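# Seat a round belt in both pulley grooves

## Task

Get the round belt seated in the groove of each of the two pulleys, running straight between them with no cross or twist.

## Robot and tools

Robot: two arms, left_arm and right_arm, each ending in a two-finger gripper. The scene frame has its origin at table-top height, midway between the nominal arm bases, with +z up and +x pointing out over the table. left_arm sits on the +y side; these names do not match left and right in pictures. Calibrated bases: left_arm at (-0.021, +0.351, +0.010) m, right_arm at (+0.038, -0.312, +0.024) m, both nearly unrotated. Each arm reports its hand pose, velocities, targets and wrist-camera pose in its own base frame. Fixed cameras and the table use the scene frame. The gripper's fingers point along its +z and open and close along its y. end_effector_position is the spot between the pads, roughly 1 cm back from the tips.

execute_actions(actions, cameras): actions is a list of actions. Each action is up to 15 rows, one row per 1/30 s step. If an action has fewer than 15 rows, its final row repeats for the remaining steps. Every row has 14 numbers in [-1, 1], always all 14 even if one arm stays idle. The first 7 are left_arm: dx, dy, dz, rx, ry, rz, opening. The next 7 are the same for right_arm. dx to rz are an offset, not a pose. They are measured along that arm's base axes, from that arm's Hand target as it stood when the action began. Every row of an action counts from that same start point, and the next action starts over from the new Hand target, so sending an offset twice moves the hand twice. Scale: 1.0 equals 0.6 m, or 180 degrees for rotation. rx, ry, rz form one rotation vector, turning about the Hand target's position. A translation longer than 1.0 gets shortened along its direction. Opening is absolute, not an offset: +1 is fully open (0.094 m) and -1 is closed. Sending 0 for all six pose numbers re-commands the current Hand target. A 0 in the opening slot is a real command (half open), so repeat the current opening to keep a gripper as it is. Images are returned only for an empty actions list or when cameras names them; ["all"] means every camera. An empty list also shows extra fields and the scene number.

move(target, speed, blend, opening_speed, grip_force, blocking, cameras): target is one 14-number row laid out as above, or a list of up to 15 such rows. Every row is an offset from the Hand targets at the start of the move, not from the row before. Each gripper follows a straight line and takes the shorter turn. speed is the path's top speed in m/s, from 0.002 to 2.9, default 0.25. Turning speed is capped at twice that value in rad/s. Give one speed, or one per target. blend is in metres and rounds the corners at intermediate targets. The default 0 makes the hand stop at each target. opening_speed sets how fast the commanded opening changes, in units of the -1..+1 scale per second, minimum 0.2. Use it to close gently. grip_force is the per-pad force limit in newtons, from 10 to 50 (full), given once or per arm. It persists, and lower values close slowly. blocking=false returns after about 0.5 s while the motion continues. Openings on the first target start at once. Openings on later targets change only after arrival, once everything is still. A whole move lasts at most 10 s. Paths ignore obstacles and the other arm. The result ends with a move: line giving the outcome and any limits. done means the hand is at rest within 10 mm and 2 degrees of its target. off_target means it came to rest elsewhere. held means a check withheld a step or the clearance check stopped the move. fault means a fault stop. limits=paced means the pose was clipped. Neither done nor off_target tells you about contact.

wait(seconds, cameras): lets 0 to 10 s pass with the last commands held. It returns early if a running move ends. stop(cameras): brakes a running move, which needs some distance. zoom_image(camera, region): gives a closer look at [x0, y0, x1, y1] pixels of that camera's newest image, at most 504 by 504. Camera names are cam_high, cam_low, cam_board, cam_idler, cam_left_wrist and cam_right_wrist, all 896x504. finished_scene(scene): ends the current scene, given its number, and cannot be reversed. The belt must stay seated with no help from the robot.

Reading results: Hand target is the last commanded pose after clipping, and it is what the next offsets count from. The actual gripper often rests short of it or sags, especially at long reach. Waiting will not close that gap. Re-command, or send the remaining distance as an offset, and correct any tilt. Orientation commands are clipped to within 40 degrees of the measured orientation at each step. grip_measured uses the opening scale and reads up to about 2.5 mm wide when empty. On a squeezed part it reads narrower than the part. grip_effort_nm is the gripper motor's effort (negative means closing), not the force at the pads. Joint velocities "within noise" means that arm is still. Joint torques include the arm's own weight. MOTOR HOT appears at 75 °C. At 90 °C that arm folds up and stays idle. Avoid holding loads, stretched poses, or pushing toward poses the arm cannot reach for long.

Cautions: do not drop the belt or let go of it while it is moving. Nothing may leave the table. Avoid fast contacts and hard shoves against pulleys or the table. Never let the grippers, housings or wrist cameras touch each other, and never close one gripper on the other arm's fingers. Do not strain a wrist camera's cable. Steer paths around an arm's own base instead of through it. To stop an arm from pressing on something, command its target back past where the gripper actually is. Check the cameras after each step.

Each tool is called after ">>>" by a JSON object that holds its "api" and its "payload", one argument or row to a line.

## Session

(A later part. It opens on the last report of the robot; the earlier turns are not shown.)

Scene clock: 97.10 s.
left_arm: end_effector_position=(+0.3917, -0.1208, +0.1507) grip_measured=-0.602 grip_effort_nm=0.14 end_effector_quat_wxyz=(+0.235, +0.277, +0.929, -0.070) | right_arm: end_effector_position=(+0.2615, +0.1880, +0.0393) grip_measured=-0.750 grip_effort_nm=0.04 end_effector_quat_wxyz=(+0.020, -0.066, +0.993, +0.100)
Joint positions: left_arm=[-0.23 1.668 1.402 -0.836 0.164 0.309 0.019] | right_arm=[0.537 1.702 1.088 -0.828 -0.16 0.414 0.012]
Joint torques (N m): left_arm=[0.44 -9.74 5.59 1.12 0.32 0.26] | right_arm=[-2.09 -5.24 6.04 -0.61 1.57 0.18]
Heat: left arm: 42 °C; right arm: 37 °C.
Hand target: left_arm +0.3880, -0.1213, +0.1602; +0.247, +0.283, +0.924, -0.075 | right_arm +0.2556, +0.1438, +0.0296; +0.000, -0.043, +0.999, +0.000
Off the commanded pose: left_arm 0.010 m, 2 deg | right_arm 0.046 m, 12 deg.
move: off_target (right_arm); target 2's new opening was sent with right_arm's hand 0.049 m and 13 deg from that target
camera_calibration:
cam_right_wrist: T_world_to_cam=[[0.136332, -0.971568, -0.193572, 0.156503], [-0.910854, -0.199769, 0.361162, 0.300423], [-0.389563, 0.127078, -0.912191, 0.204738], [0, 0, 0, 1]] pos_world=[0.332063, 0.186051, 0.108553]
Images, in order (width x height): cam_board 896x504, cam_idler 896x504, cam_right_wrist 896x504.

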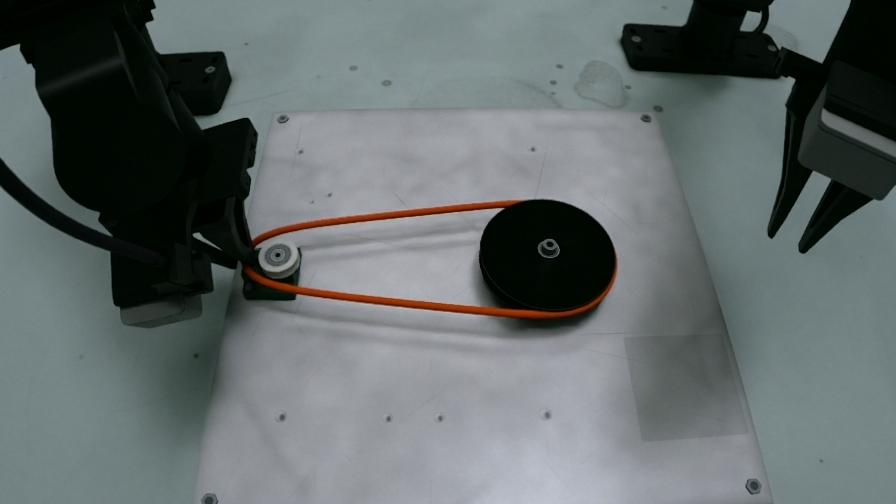

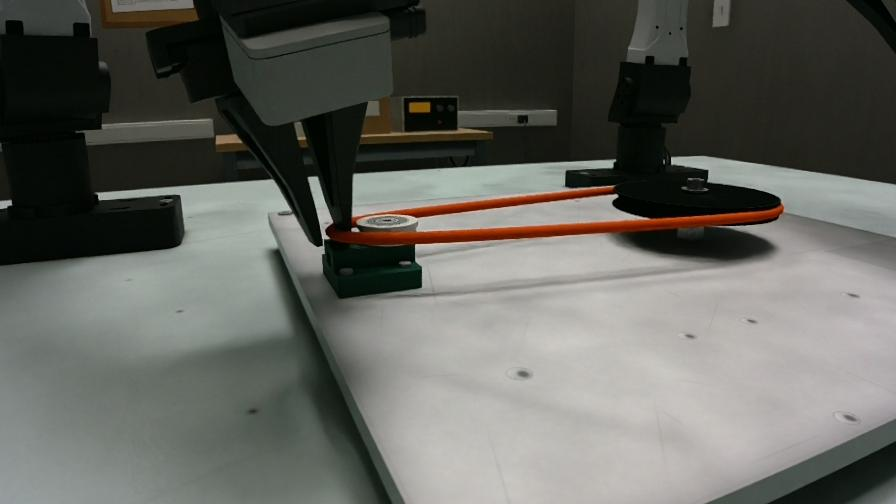

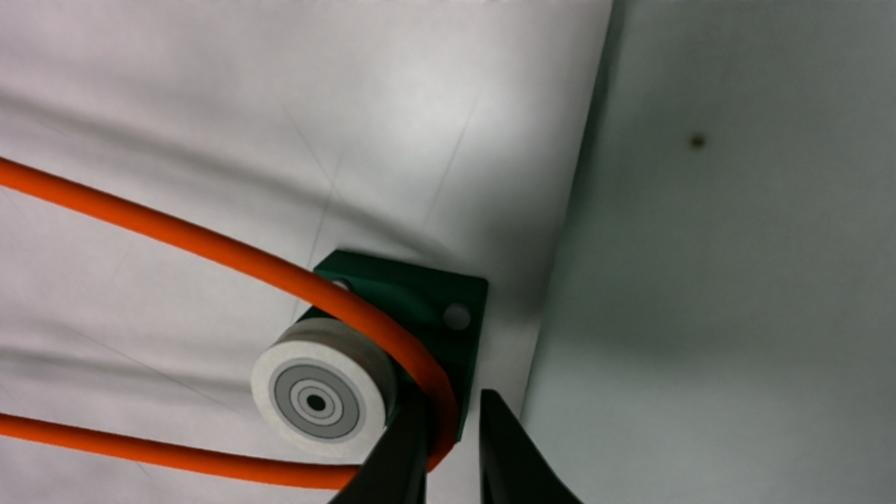

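>>> {"api": "move", "payload": {
  "target": [
    [0,0,0,0,0,0,-0.6,0.006,0.05,0.02,0,0,0,-0.75],
    [0,0,0,0,0,0,-0.6,0.006,0.05,0.18,0,0,0,-0.75],
    [0,0,0,0,0,0,-0.6,-0.02,-0.15,0.2,0,0,0,-0.75]
  ],
  "speed": 0.12,
  "cameras": ["all"]
}}

>>> {"api": "zoom_image", "payload": {
  "camera": "cam_idler",
  "region": [300, 150, 550, 310]
}}

>>> {"api": "zoom_image", "payload": {
  "camera": "cam_idler",
  "region": [560, 150, 810, 280]
}}

>>> {"api": "zoom_image", "payload": {
  "camera": "cam_low",
  "region": [280, 160, 560, 290]
}}

Scene clock: 102.67 s.
left_arm: end_effector_position=(+0.3917, -0.1208, +0.1507) grip_measured=-0.602 grip_effort_nm=0.14 end_effector_quat_wxyz=(+0.235, +0.277, +0.929, -0.070) | right_arm: end_effector_position=(+0.2498, +0.0581, +0.1486) grip_measured=-0.750 grip_effort_nm=0.03 end_effector_quat_wxyz=(+0.002, -0.041, +0.999, +0.006)
Joint positions: left_arm=[-0.23 1.668 1.402 -0.836 0.164 0.309 0.019] | right_arm=[0.221 1.508 1.346 -1.402 -0.011 0.139 0.012]
Joint torques (N m): left_arm=[0.44 -9.76 5.59 1.12 0.32 0.26] | right_arm=[-0.64 -6.28 4.71 0.21 0.17 -0.01]
Heat: left arm: 42 °C; right arm: 37 °C.
Hand target: left_arm +0.3880, -0.1213, +0.1602; +0.247, +0.283, +0.924, -0.075 | right_arm +0.2436, +0.0537, +0.1496; +0.000, -0.043, +0.999, +0.000
Off the commanded pose: left_arm 0.010 m, 2 deg | right_arm 0.008 m, 1 deg.
move: done
camera_calibration:
cam_left_wrist: T_world_to_cam=[[-0.546537, -0.837432, -0.00220042, 0.112118], [-0.834979, 0.545134, -0.0750889, 0.445137], [0.0640814, -0.0392016, -0.997174, 0.206877], [0, 0, 0, 1]] pos_world=[0.419699, -0.140658, 0.239964]
cam_right_wrist: T_world_to_cam=[[0.0828342, -0.996527, -0.00852473, 0.040506], [-0.906635, -0.0789077, 0.414472, 0.208186], [-0.413705, -0.0266037, -0.910022, 0.331071], [0, 0, 0, 1]] pos_world=[0.322359, 0.0656005, 0.21534]

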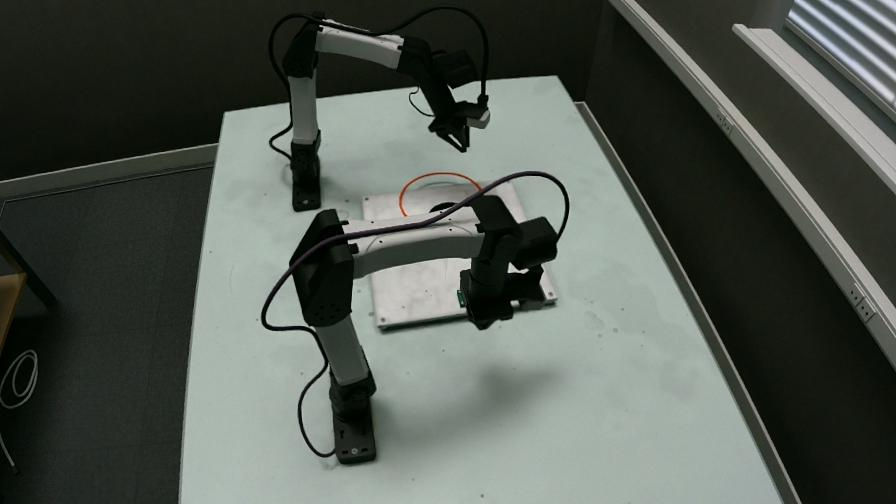

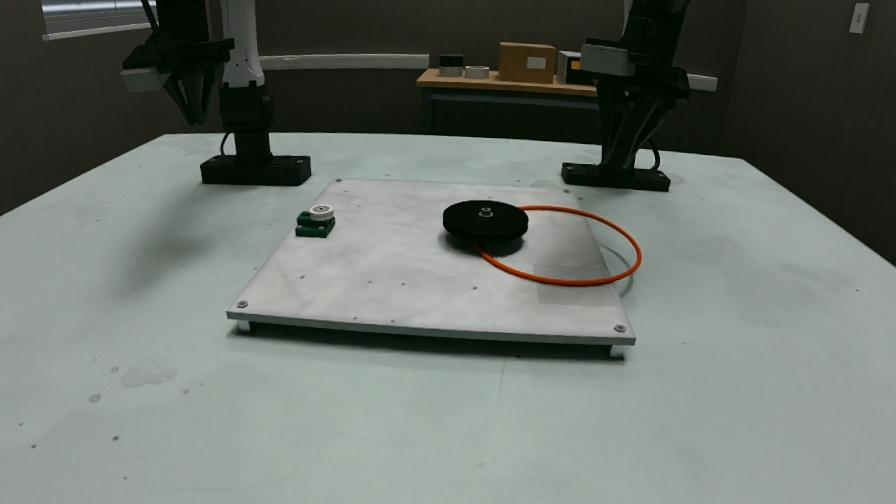

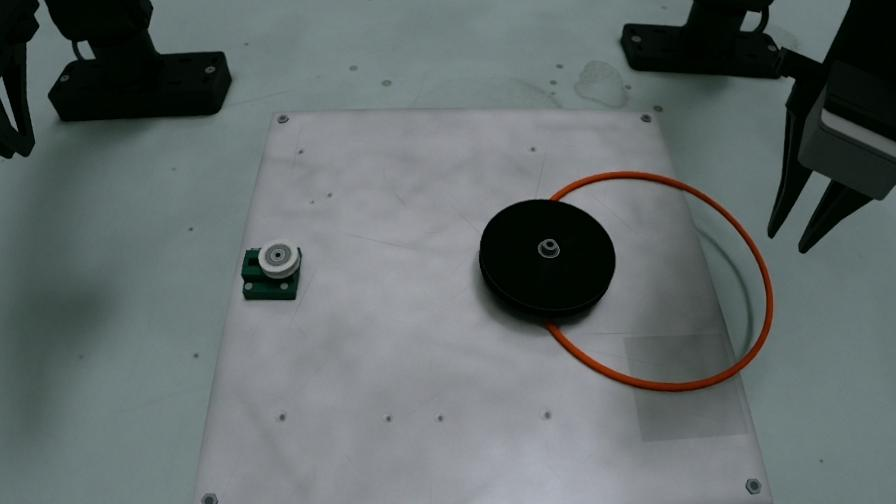

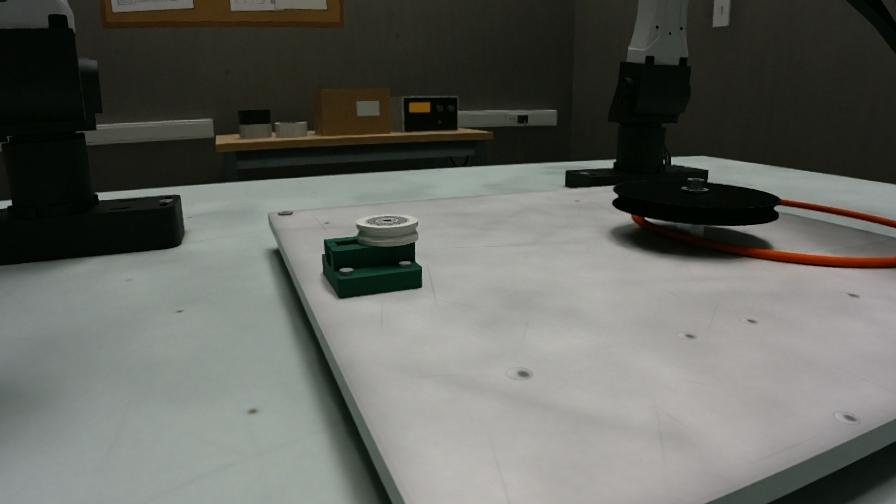

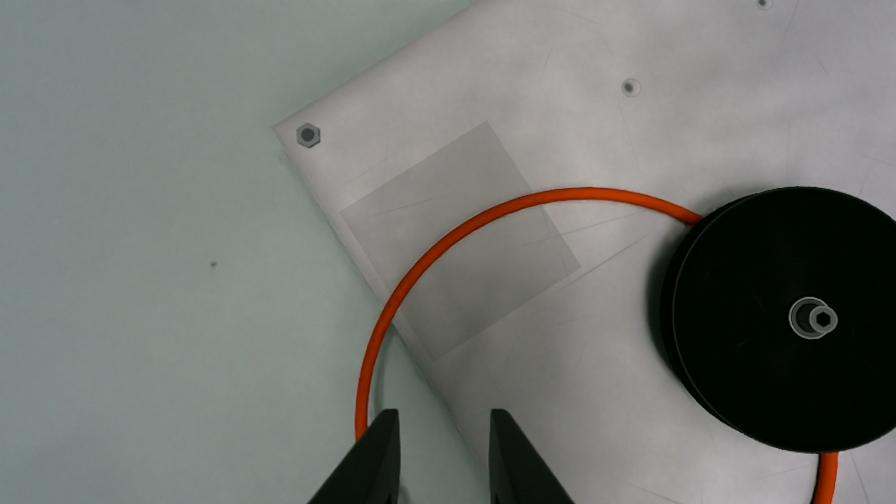

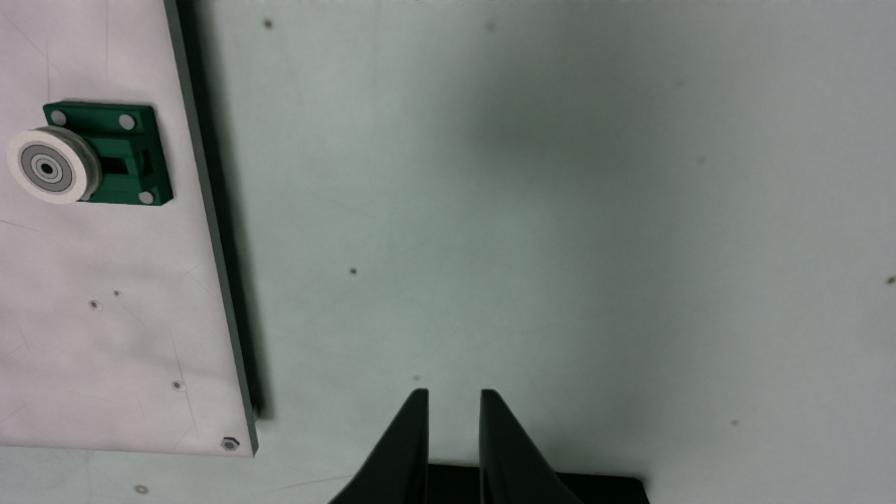

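Scaled by 2.016 from the camera's 896x504 image, which has a finer 1280x720 frame.

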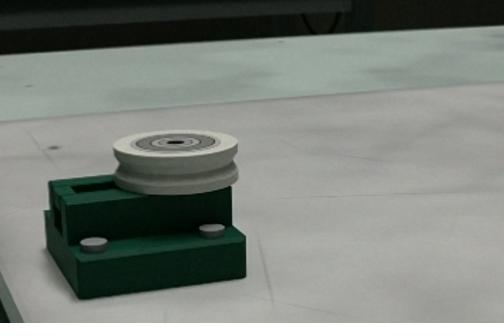

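Scaled by 2.016 from the camera's 896x504 image, which has a finer 1280x720 frame.

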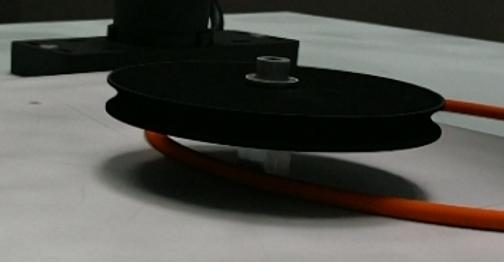

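Scaled by 1.800 from the camera's 896x504 image, which has a finer 1280x720 frame.

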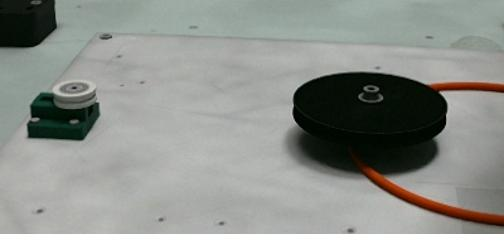

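>>> {"api": "move", "payload": {
  "target": [0.06,0.002,-0.157,0,0,0,-0.3,0,0,0.05,0,0,0,-0.4],
  "cameras": ["cam_board","cam_low","cam_left_wrist"]
}}

Scene clock: 108.77 s.
left_arm: end_effector_position=(+0.4191, -0.1194, +0.0632) grip_measured=-0.302 grip_effort_nm=0.14 end_effector_quat_wxyz=(+0.234, +0.278, +0.929, -0.071) | right_arm: end_effector_position=(+0.2413, +0.0562, +0.1725) grip_measured=-0.402 grip_effort_nm=0.11 end_effector_quat_wxyz=(-0.009, -0.042, +0.999, +0.004)
Joint positions: left_arm=[-0.208 1.831 1.243 -0.519 0.175 0.332 0.033] | right_arm=[0.221 1.508 1.441 -1.521 -0.011 0.138 0.028]
Joint torques (N m): left_arm=[0.81 -8.17 5.89 1.34 0.33 0.27] | right_arm=[-0.77 -5.04 7.73 0.14 0.13 0.02]
Heat: left arm: 42 °C; right arm: 37 °C.
Hand target: left_arm +0.4240, -0.1201, +0.0659; +0.247, +0.283, +0.924, -0.075 | right_arm +0.2436, +0.0537, +0.1796; +0.000, -0.043, +0.999, +0.000
Off the commanded pose: left_arm 0.006 m, 2 deg | right_arm 0.008 m, 1 deg.
move: done
camera_calibration:
cam_left_wrist: T_world_to_cam=[[-0.548892, -0.835892, -0.0012826, 0.129223], [-0.833586, 0.547491, -0.0734014, 0.46034], [0.0620579, -0.0392203, -0.997302, 0.118728], [0, 0, 0, 1]] pos_world=[0.447295, -0.139359, 0.152363]
Images, in order (width x height): cam_low 896x504, cam_board 896x504, cam_left_wrist 896x504.

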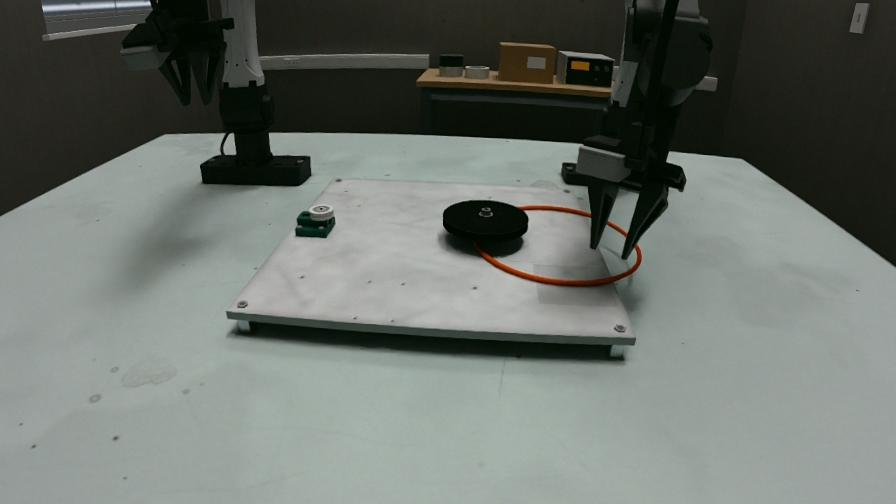

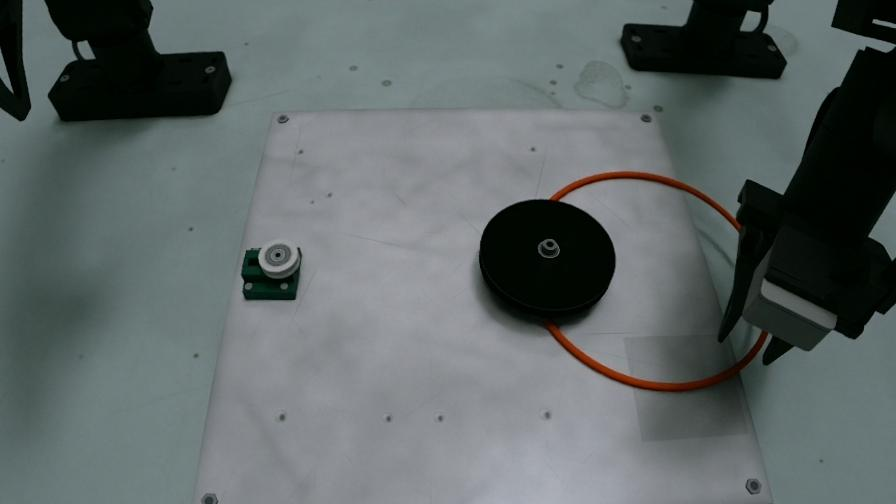

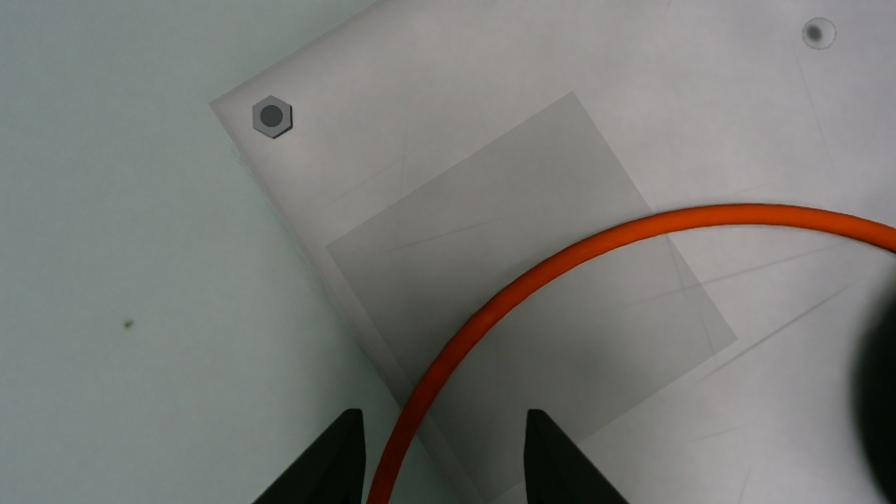

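>>> {"api": "move", "payload": {
  "target": [
    [0.008,0.0125,-0.02,0,0,0,-0.3,0,0,0,0,0,0,-0.4],
    [0.008,0.0125,-0.05,0,0,0,-0.3,0,0,0,0,0,0,-0.4],
    [0.008,0.0125,-0.05,0,0,0,-0.98,0,0,0,0,0,0,-0.4]
  ],
  "speed": 0.1,
  "cameras": ["cam_board","cam_low","cam_left_wrist"]
}}

Scene clock: 111.70 s.
left_arm: end_effector_position=(+0.4282, -0.1129, +0.0381) grip_measured=-0.978 grip_effort_nm=-0.10 end_effector_quat_wxyz=(+0.244, +0.279, +0.926, -0.072) | right_arm: end_effector_position=(+0.2413, +0.0562, +0.1725) grip_measured=-0.402 grip_effort_nm=0.11 end_effector_quat_wxyz=(-0.009, -0.042, +0.999, +0.004)
Joint positions: left_arm=[-0.183 1.883 1.193 -0.4 0.191 0.354 0.001] | right_arm=[0.221 1.508 1.441 -1.521 -0.011 0.138 0.028]
Joint torques (N m): left_arm=[0.68 -7.9 5.46 1.26 0.3 0.24] | right_arm=[-0.4 -5.2 7.61 0.19 0.15 0.04]
Heat: left arm: 41 °C; right arm: 37 °C.
Hand target: left_arm +0.4288, -0.1127, +0.0360; +0.247, +0.283, +0.924, -0.075 | right_arm +0.2436, +0.0537, +0.1796; +0.000, -0.043, +0.999, +0.000
Off the commanded pose: left_arm 0.002 m, 1 deg | right_arm 0.008 m, 1 deg.
move: done
camera_calibration:
cam_left_wrist: T_world_to_cam=[[-0.55065, -0.834712, -0.00637883, 0.140637], [-0.830618, 0.548675, -0.0950243, 0.462189], [0.0828178, -0.0470267, -0.995455, 0.0835396], [0, 0, 0, 1]] pos_world=[0.454426, -0.132272, 0.127976]
Images, in order (width x height): cam_low 896x504, cam_board 896x504, cam_left_wrist 896x504.

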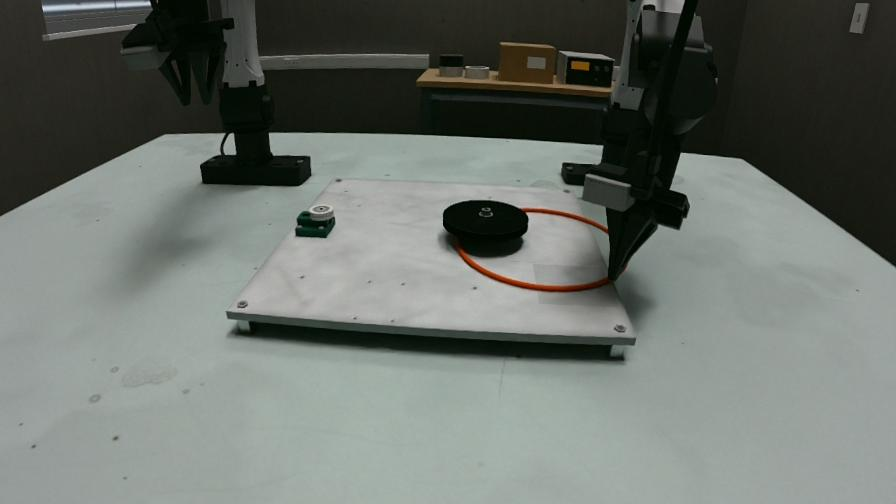

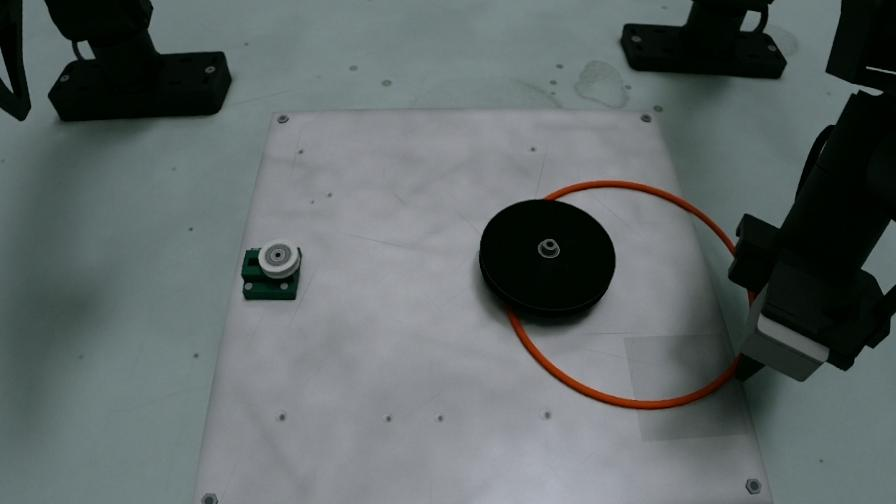

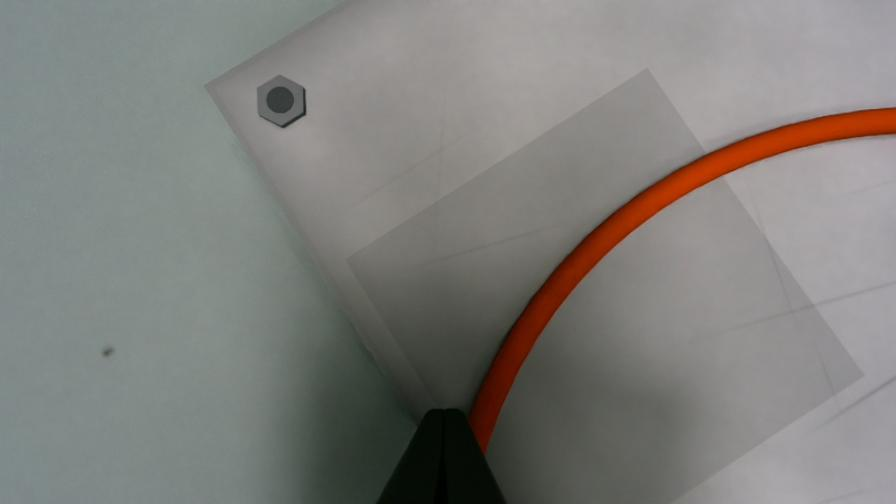

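>>> {"api": "move", "payload": {
  "target": [
    [0,0,0.035,0,0,0,-0.98,0,0,0,0,0,0,-0.4],
    [-0.007,-0.011,0.035,0,0,0,-0.4,0,0,0,0,0,0,-0.4],
    [-0.007,-0.011,-0.009,0,0,0,-0.4,0,0,0,0,0,0,-0.4]
  ],
  "speed": 0.1,
  "cameras": ["cam_left_wrist"]
}}

Scene clock: 115.13 s.
left_arm: end_effector_position=(+0.4244, -0.1148, +0.0336) grip_measured=-0.402 grip_effort_nm=0.14 end_effector_quat_wxyz=(+0.243, +0.281, +0.926, -0.073) | right_arm: end_effector_position=(+0.2413, +0.0562, +0.1725) grip_measured=-0.402 grip_effort_nm=0.11 end_effector_quat_wxyz=(-0.009, -0.042, +0.999, +0.004)
Joint positions: left_arm=[-0.189 1.881 1.172 -0.383 0.191 0.354 0.028] | right_arm=[0.221 1.508 1.441 -1.521 -0.011 0.138 0.028]
Joint torques (N m): left_arm=[-0.7 -7.84 4.98 1.37 0.2 0.03] | right_arm=[-0.65 -5.03 7.68 0.12 0.15 0.02]
Heat: left arm: 41 °C; right arm: 36 °C.
Hand target: left_arm +0.4247, -0.1193, +0.0307; +0.247, +0.283, +0.924, -0.075 | right_arm +0.2436, +0.0537, +0.1796; +0.000, -0.043, +0.999, +0.000
Off the commanded pose: left_arm 0.005 m, 1 deg | right_arm 0.008 m, 1 deg.
move: done; target 2's new opening was sent with left_arm's hand 0.026 m and 3 deg from that target
camera_calibration:
cam_left_wrist: T_world_to_cam=[[-0.555505, -0.831497, -0.00517197, 0.139339], [-0.827697, 0.55354, -0.0922527, 0.458903], [0.0795707, -0.046966, -0.995722, 0.080664], [0, 0, 0, 1]] pos_world=[0.450818, -0.134373, 0.123375]
Images, in order (width x height): cam_left_wrist 896x504.

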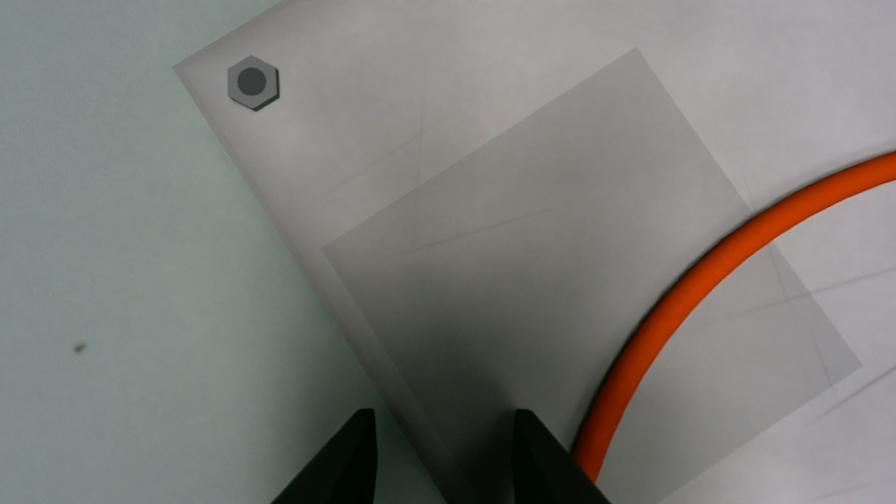

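>>> {"api": "move", "payload": {
  "target": [
    [0,0,0.04,0,0,0,-0.3,0,0,0,0,0,0,-0.4],
    [-0.028,-0.04,0.04,0,0,0,-0.3,0,0,0,0,0,0,-0.4]
  ],
  "speed": 0.1,
  "cameras": ["cam_left_wrist"]
}}

Scene clock: 117.87 s.
left_arm: end_effector_position=(+0.4049, -0.1441, +0.0415) grip_measured=-0.302 grip_effort_nm=0.14 end_effector_quat_wxyz=(+0.227, +0.288, +0.927, -0.081) | right_arm: end_effector_position=(+0.2413, +0.0562, +0.1725) grip_measured=-0.402 grip_effort_nm=0.11 end_effector_quat_wxyz=(-0.009, -0.042, +0.999, +0.004)
Joint positions: left_arm=[-0.273 1.844 1.17 -0.438 0.171 0.29 0.033] | right_arm=[0.221 1.508 1.441 -1.521 -0.011 0.138 0.028]
Joint torques (N m): left_arm=[0.01 -11.06 5.2 1.23 -0.01 -0.01] | right_arm=[-0.81 -5.09 7.91 0.17 0.18 0.04]
Heat: left arm: 41 °C; right arm: 36 °C.
Hand target: left_arm +0.4079, -0.1432, +0.0547; +0.247, +0.283, +0.924, -0.075 | right_arm +0.2436, +0.0537, +0.1796; +0.000, -0.043, +0.999, +0.000
Off the commanded pose: left_arm 0.013 m, 3 deg | right_arm 0.008 m, 1 deg.
move: off_target (left_arm)
camera_calibration:
cam_left_wrist: T_world_to_cam=[[-0.570565, -0.821085, 0.0166041, 0.11087], [-0.819984, 0.568444, -0.0670647, 0.457747], [0.0456273, -0.0518799, -0.99761, 0.10185], [0, 0, 0, 1]] pos_world=[0.433956, -0.163886, 0.130464]
Images, in order (width x height): cam_left_wrist 896x504.

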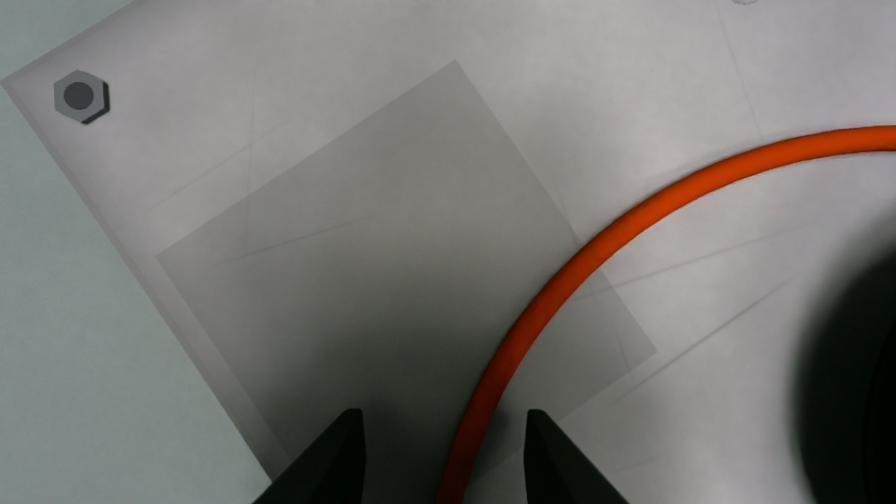

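>>> {"api": "move", "payload": {
  "target": [
    [-0.004,-0.005,-0.047,0,0,0,-0.3,0,0,0,0,0,0,-0.4],
    [-0.004,-0.005,-0.047,0,0,0,-0.98,0,0,0,0,0,0,-0.4]
  ],
  "speed": 0.08,
  "cameras": ["cam_left_wrist","cam_low","cam_idler","cam_board"]
}}

Scene clock: 120.03 s.
left_arm: end_effector_position=(+0.4092, -0.1460, +0.0335) grip_measured=-0.930 grip_effort_nm=-1.01 end_effector_quat_wxyz=(+0.253, +0.285, +0.921, -0.081) | right_arm: end_effector_position=(+0.2413, +0.0562, +0.1725) grip_measured=-0.402 grip_effort_nm=0.11 end_effector_quat_wxyz=(-0.009, -0.042, +0.999, +0.004)
Joint positions: left_arm=[-0.276 1.844 1.107 -0.321 0.168 0.281 0.003] | right_arm=[0.221 1.508 1.441 -1.521 -0.011 0.138 0.028]
Joint torques (N m): left_arm=[-0.75 -7.43 4.6 1.28 -0.02 -0.02] | right_arm=[-0.81 -5.15 7.69 0.11 0.16 -0.01]
Heat: left arm: 41 °C; right arm: 36 °C.
Hand target: left_arm +0.4055, -0.1462, +0.0264; +0.247, +0.283, +0.924, -0.075 | right_arm +0.2436, +0.0537, +0.1796; +0.000, -0.043, +0.999, +0.000
Off the commanded pose: left_arm 0.008 m, 1 deg | right_arm 0.008 m, 1 deg.
move: done
camera_calibration:
cam_left_wrist: T_world_to_cam=[[-0.565517, -0.824736, 0.000969951, 0.109876], [-0.819126, 0.561532, -0.11711, 0.462051], [0.0960398, -0.0670219, -0.993119, 0.0705749], [0, 0, 0, 1]] pos_world=[0.433837, -0.164107, 0.124093]
Images, in order (width x height): cam_low 896x504, cam_board 896x504, cam_idler 896x504, cam_left_wrist 896x504.

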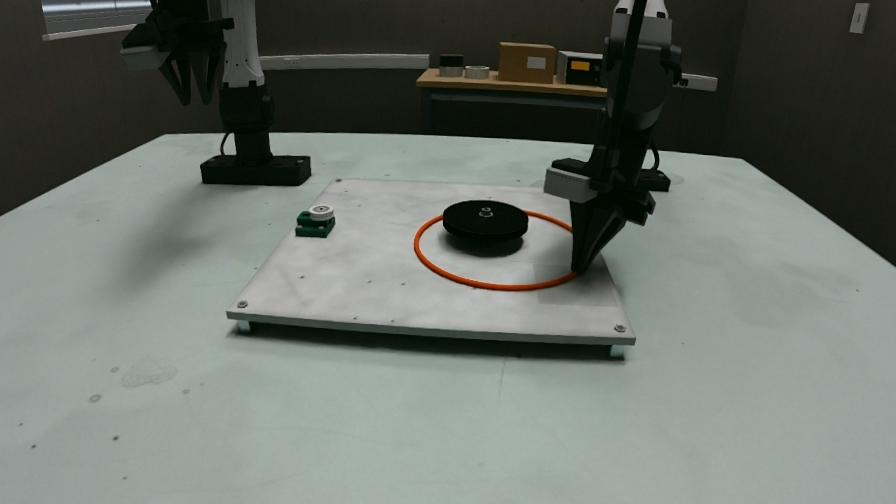

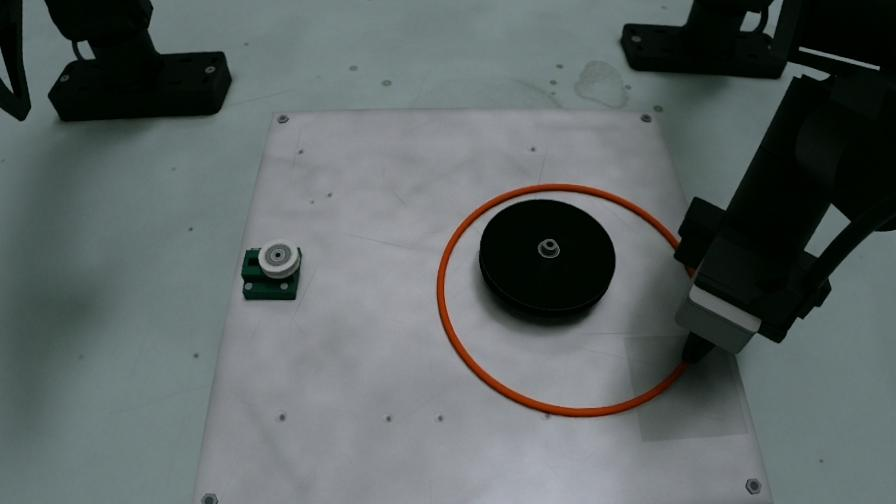

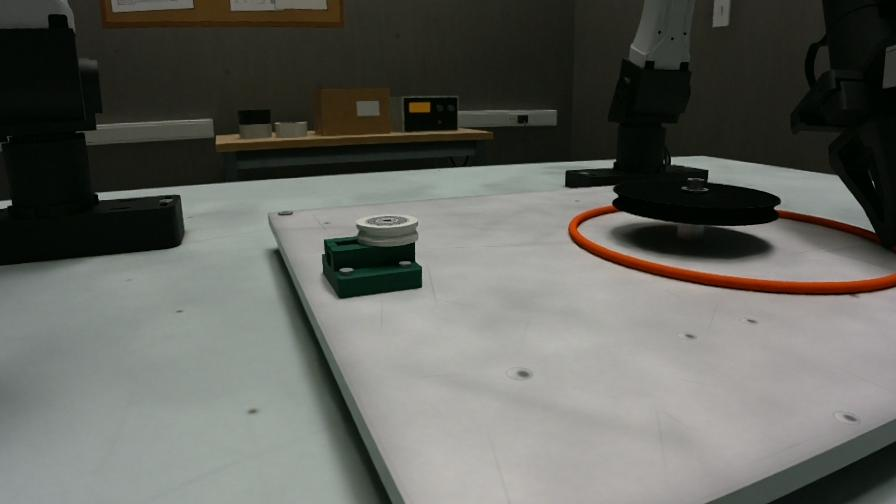

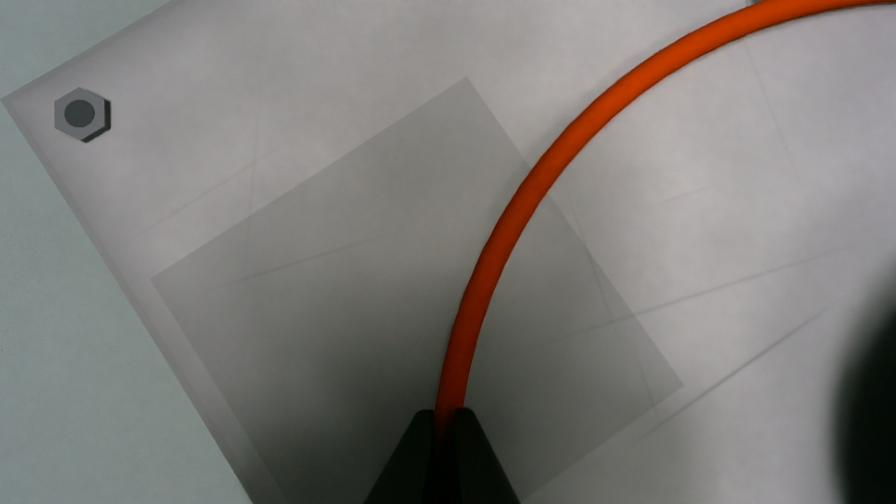

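>>> {"api": "move", "payload": {
  "target": [
    [0.002,-0.02,0.043,0,0,0,-0.98,0.071,0.2,-0.05,0,0,0,-0.2],
    [0.006,-0.118,0.043,0,0,0,-0.98,0.071,0.382,-0.133,0,0,0,-0.2]
  ],
  "speed": 0.15,
  "cameras": ["cam_low","cam_idler","cam_board","cam_right_wrist"]
}}

Scene clock: 123.73 s.
left_arm: end_effector_position=(+0.3962, -0.2114, +0.0414) grip_measured=-0.930 grip_effort_nm=-1.01 end_effector_quat_wxyz=(+0.228, +0.289, +0.927, -0.078) | right_arm: end_effector_position=(+0.2793, +0.2783, +0.0980) grip_measured=-0.202 grip_effort_nm=0.11 end_effector_quat_wxyz=(-0.011, -0.048, +0.999, -0.003)
Joint positions: left_arm=[-0.459 1.895 1.235 -0.43 0.08 0.125 0.003] | right_arm=[0.78 2.073 1.837 -1.355 -0.009 0.684 0.038]
Joint torques (N m): left_arm=[-0.31 -7.83 9.39 1.22 -0.07 -0.02] | right_arm=[-0.18 -8.09 8.05 0.32 0.15 0.22]
Heat: left arm: 41 °C; right arm: 36 °C.
Hand target: left_arm +0.4091, -0.2171, +0.0523; +0.247, +0.283, +0.924, -0.075 | right_arm +0.2862, +0.2830, +0.0998; +0.000, -0.043, +0.999, +0.000
Off the commanded pose: left_arm 0.018 m, 2 deg | right_arm 0.009 m, 1 deg.
move: off_target (left_arm)
camera_calibration:
cam_right_wrist: T_world_to_cam=[[0.0965795, -0.995287, 0.00873308, 0.251124], [-0.894995, -0.0830018, 0.438286, 0.268963], [-0.435496, -0.0501455, -0.898793, 0.314611], [0, 0, 0, 1]] pos_world=[0.353478, 0.288042, 0.162694]
Images, in order (width x height): cam_low 896x504, cam_board 896x504, cam_idler 896x504, cam_right_wrist 896x504.

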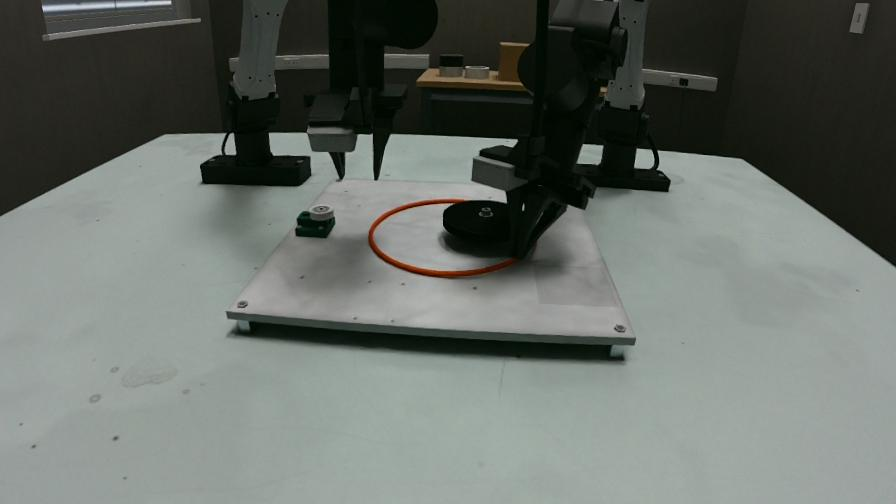

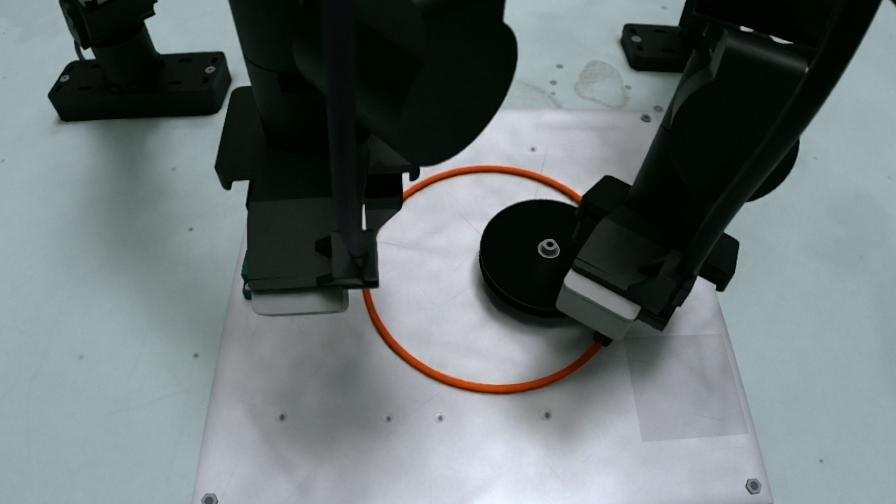

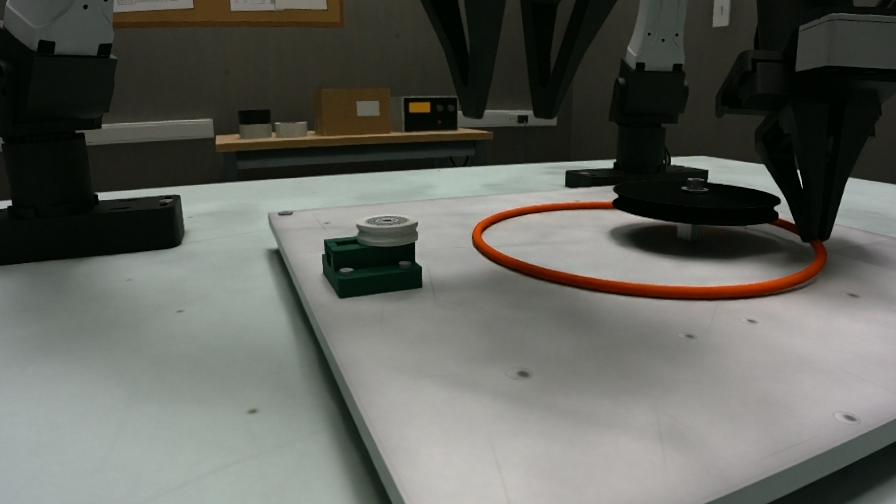

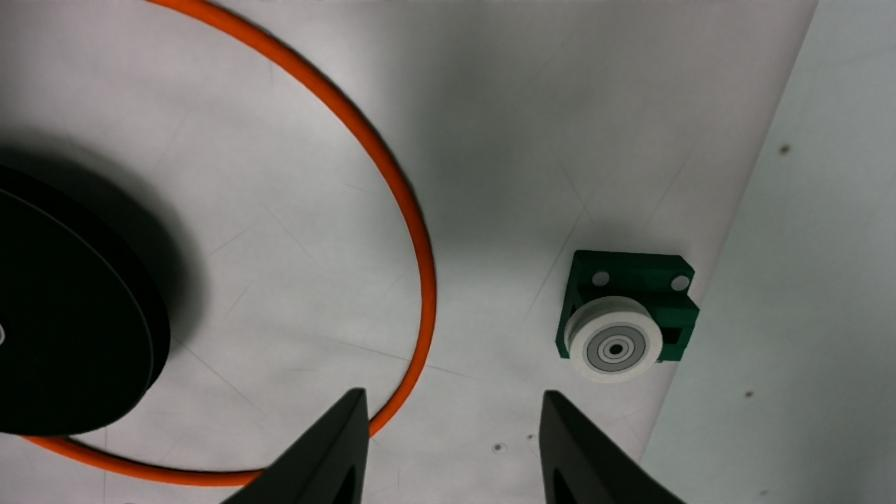

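>>> {"api": "move", "payload": {
  "target": [
    [0,0,0,0,0,0,-0.98,-0.013,0.005,-0.1,0,0,0,-0.2],
    [0,0,0,0,0,0,-0.98,-0.013,0.005,-0.162,0,0,0,-0.2]
  ],
  "speed": [0.15,0.06],
  "cameras": ["cam_right_wrist"]
}}

Scene clock: 126.30 s.
left_arm: end_effector_position=(+0.3962, -0.2114, +0.0414) grip_measured=-0.930 grip_effort_nm=-1.01 end_effector_quat_wxyz=(+0.228, +0.288, +0.927, -0.078) | right_arm: end_effector_position=(+0.2786, +0.2851, +0.0195) grip_measured=-0.202 grip_effort_nm=0.11 end_effector_quat_wxyz=(-0.001, -0.045, +0.999, +0.006)
Joint positions: left_arm=[-0.459 1.895 1.235 -0.43 0.08 0.125 0.003] | right_arm=[0.793 2.11 1.577 -1.032 -0.009 0.704 0.038]
Joint torques (N m): left_arm=[-0.31 -7.83 9.39 1.19 -0.06 -0.03] | right_arm=[0.36 -7.09 3.74 0.83 0.16 0.19]
Heat: left arm: 41 °C; right arm: 36 °C.
Hand target: left_arm +0.4090, -0.2171, +0.0522; +0.247, +0.283, +0.924, -0.075 | right_arm +0.2785, +0.2859, +0.0026; +0.000, -0.043, +0.999, +0.000
Off the commanded pose: left_arm 0.018 m, 2 deg | right_arm 0.017 m, 1 deg.
move: off_target (left_arm, right_arm)
camera_calibration:
cam_right_wrist: T_world_to_cam=[[0.0900642, -0.995901, -0.00836988, 0.260962], [-0.903724, -0.0852541, 0.419541, 0.306732], [-0.418535, -0.0302216, -0.907698, 0.233818], [0, 0, 0, 1]] pos_world=[0.351559, 0.293108, 0.0857339]
Images, in order (width x height): cam_right_wrist 896x504.

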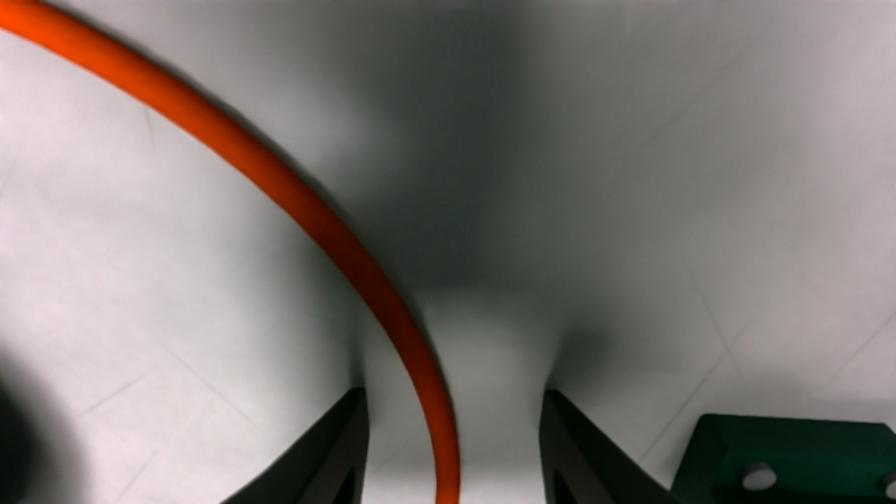

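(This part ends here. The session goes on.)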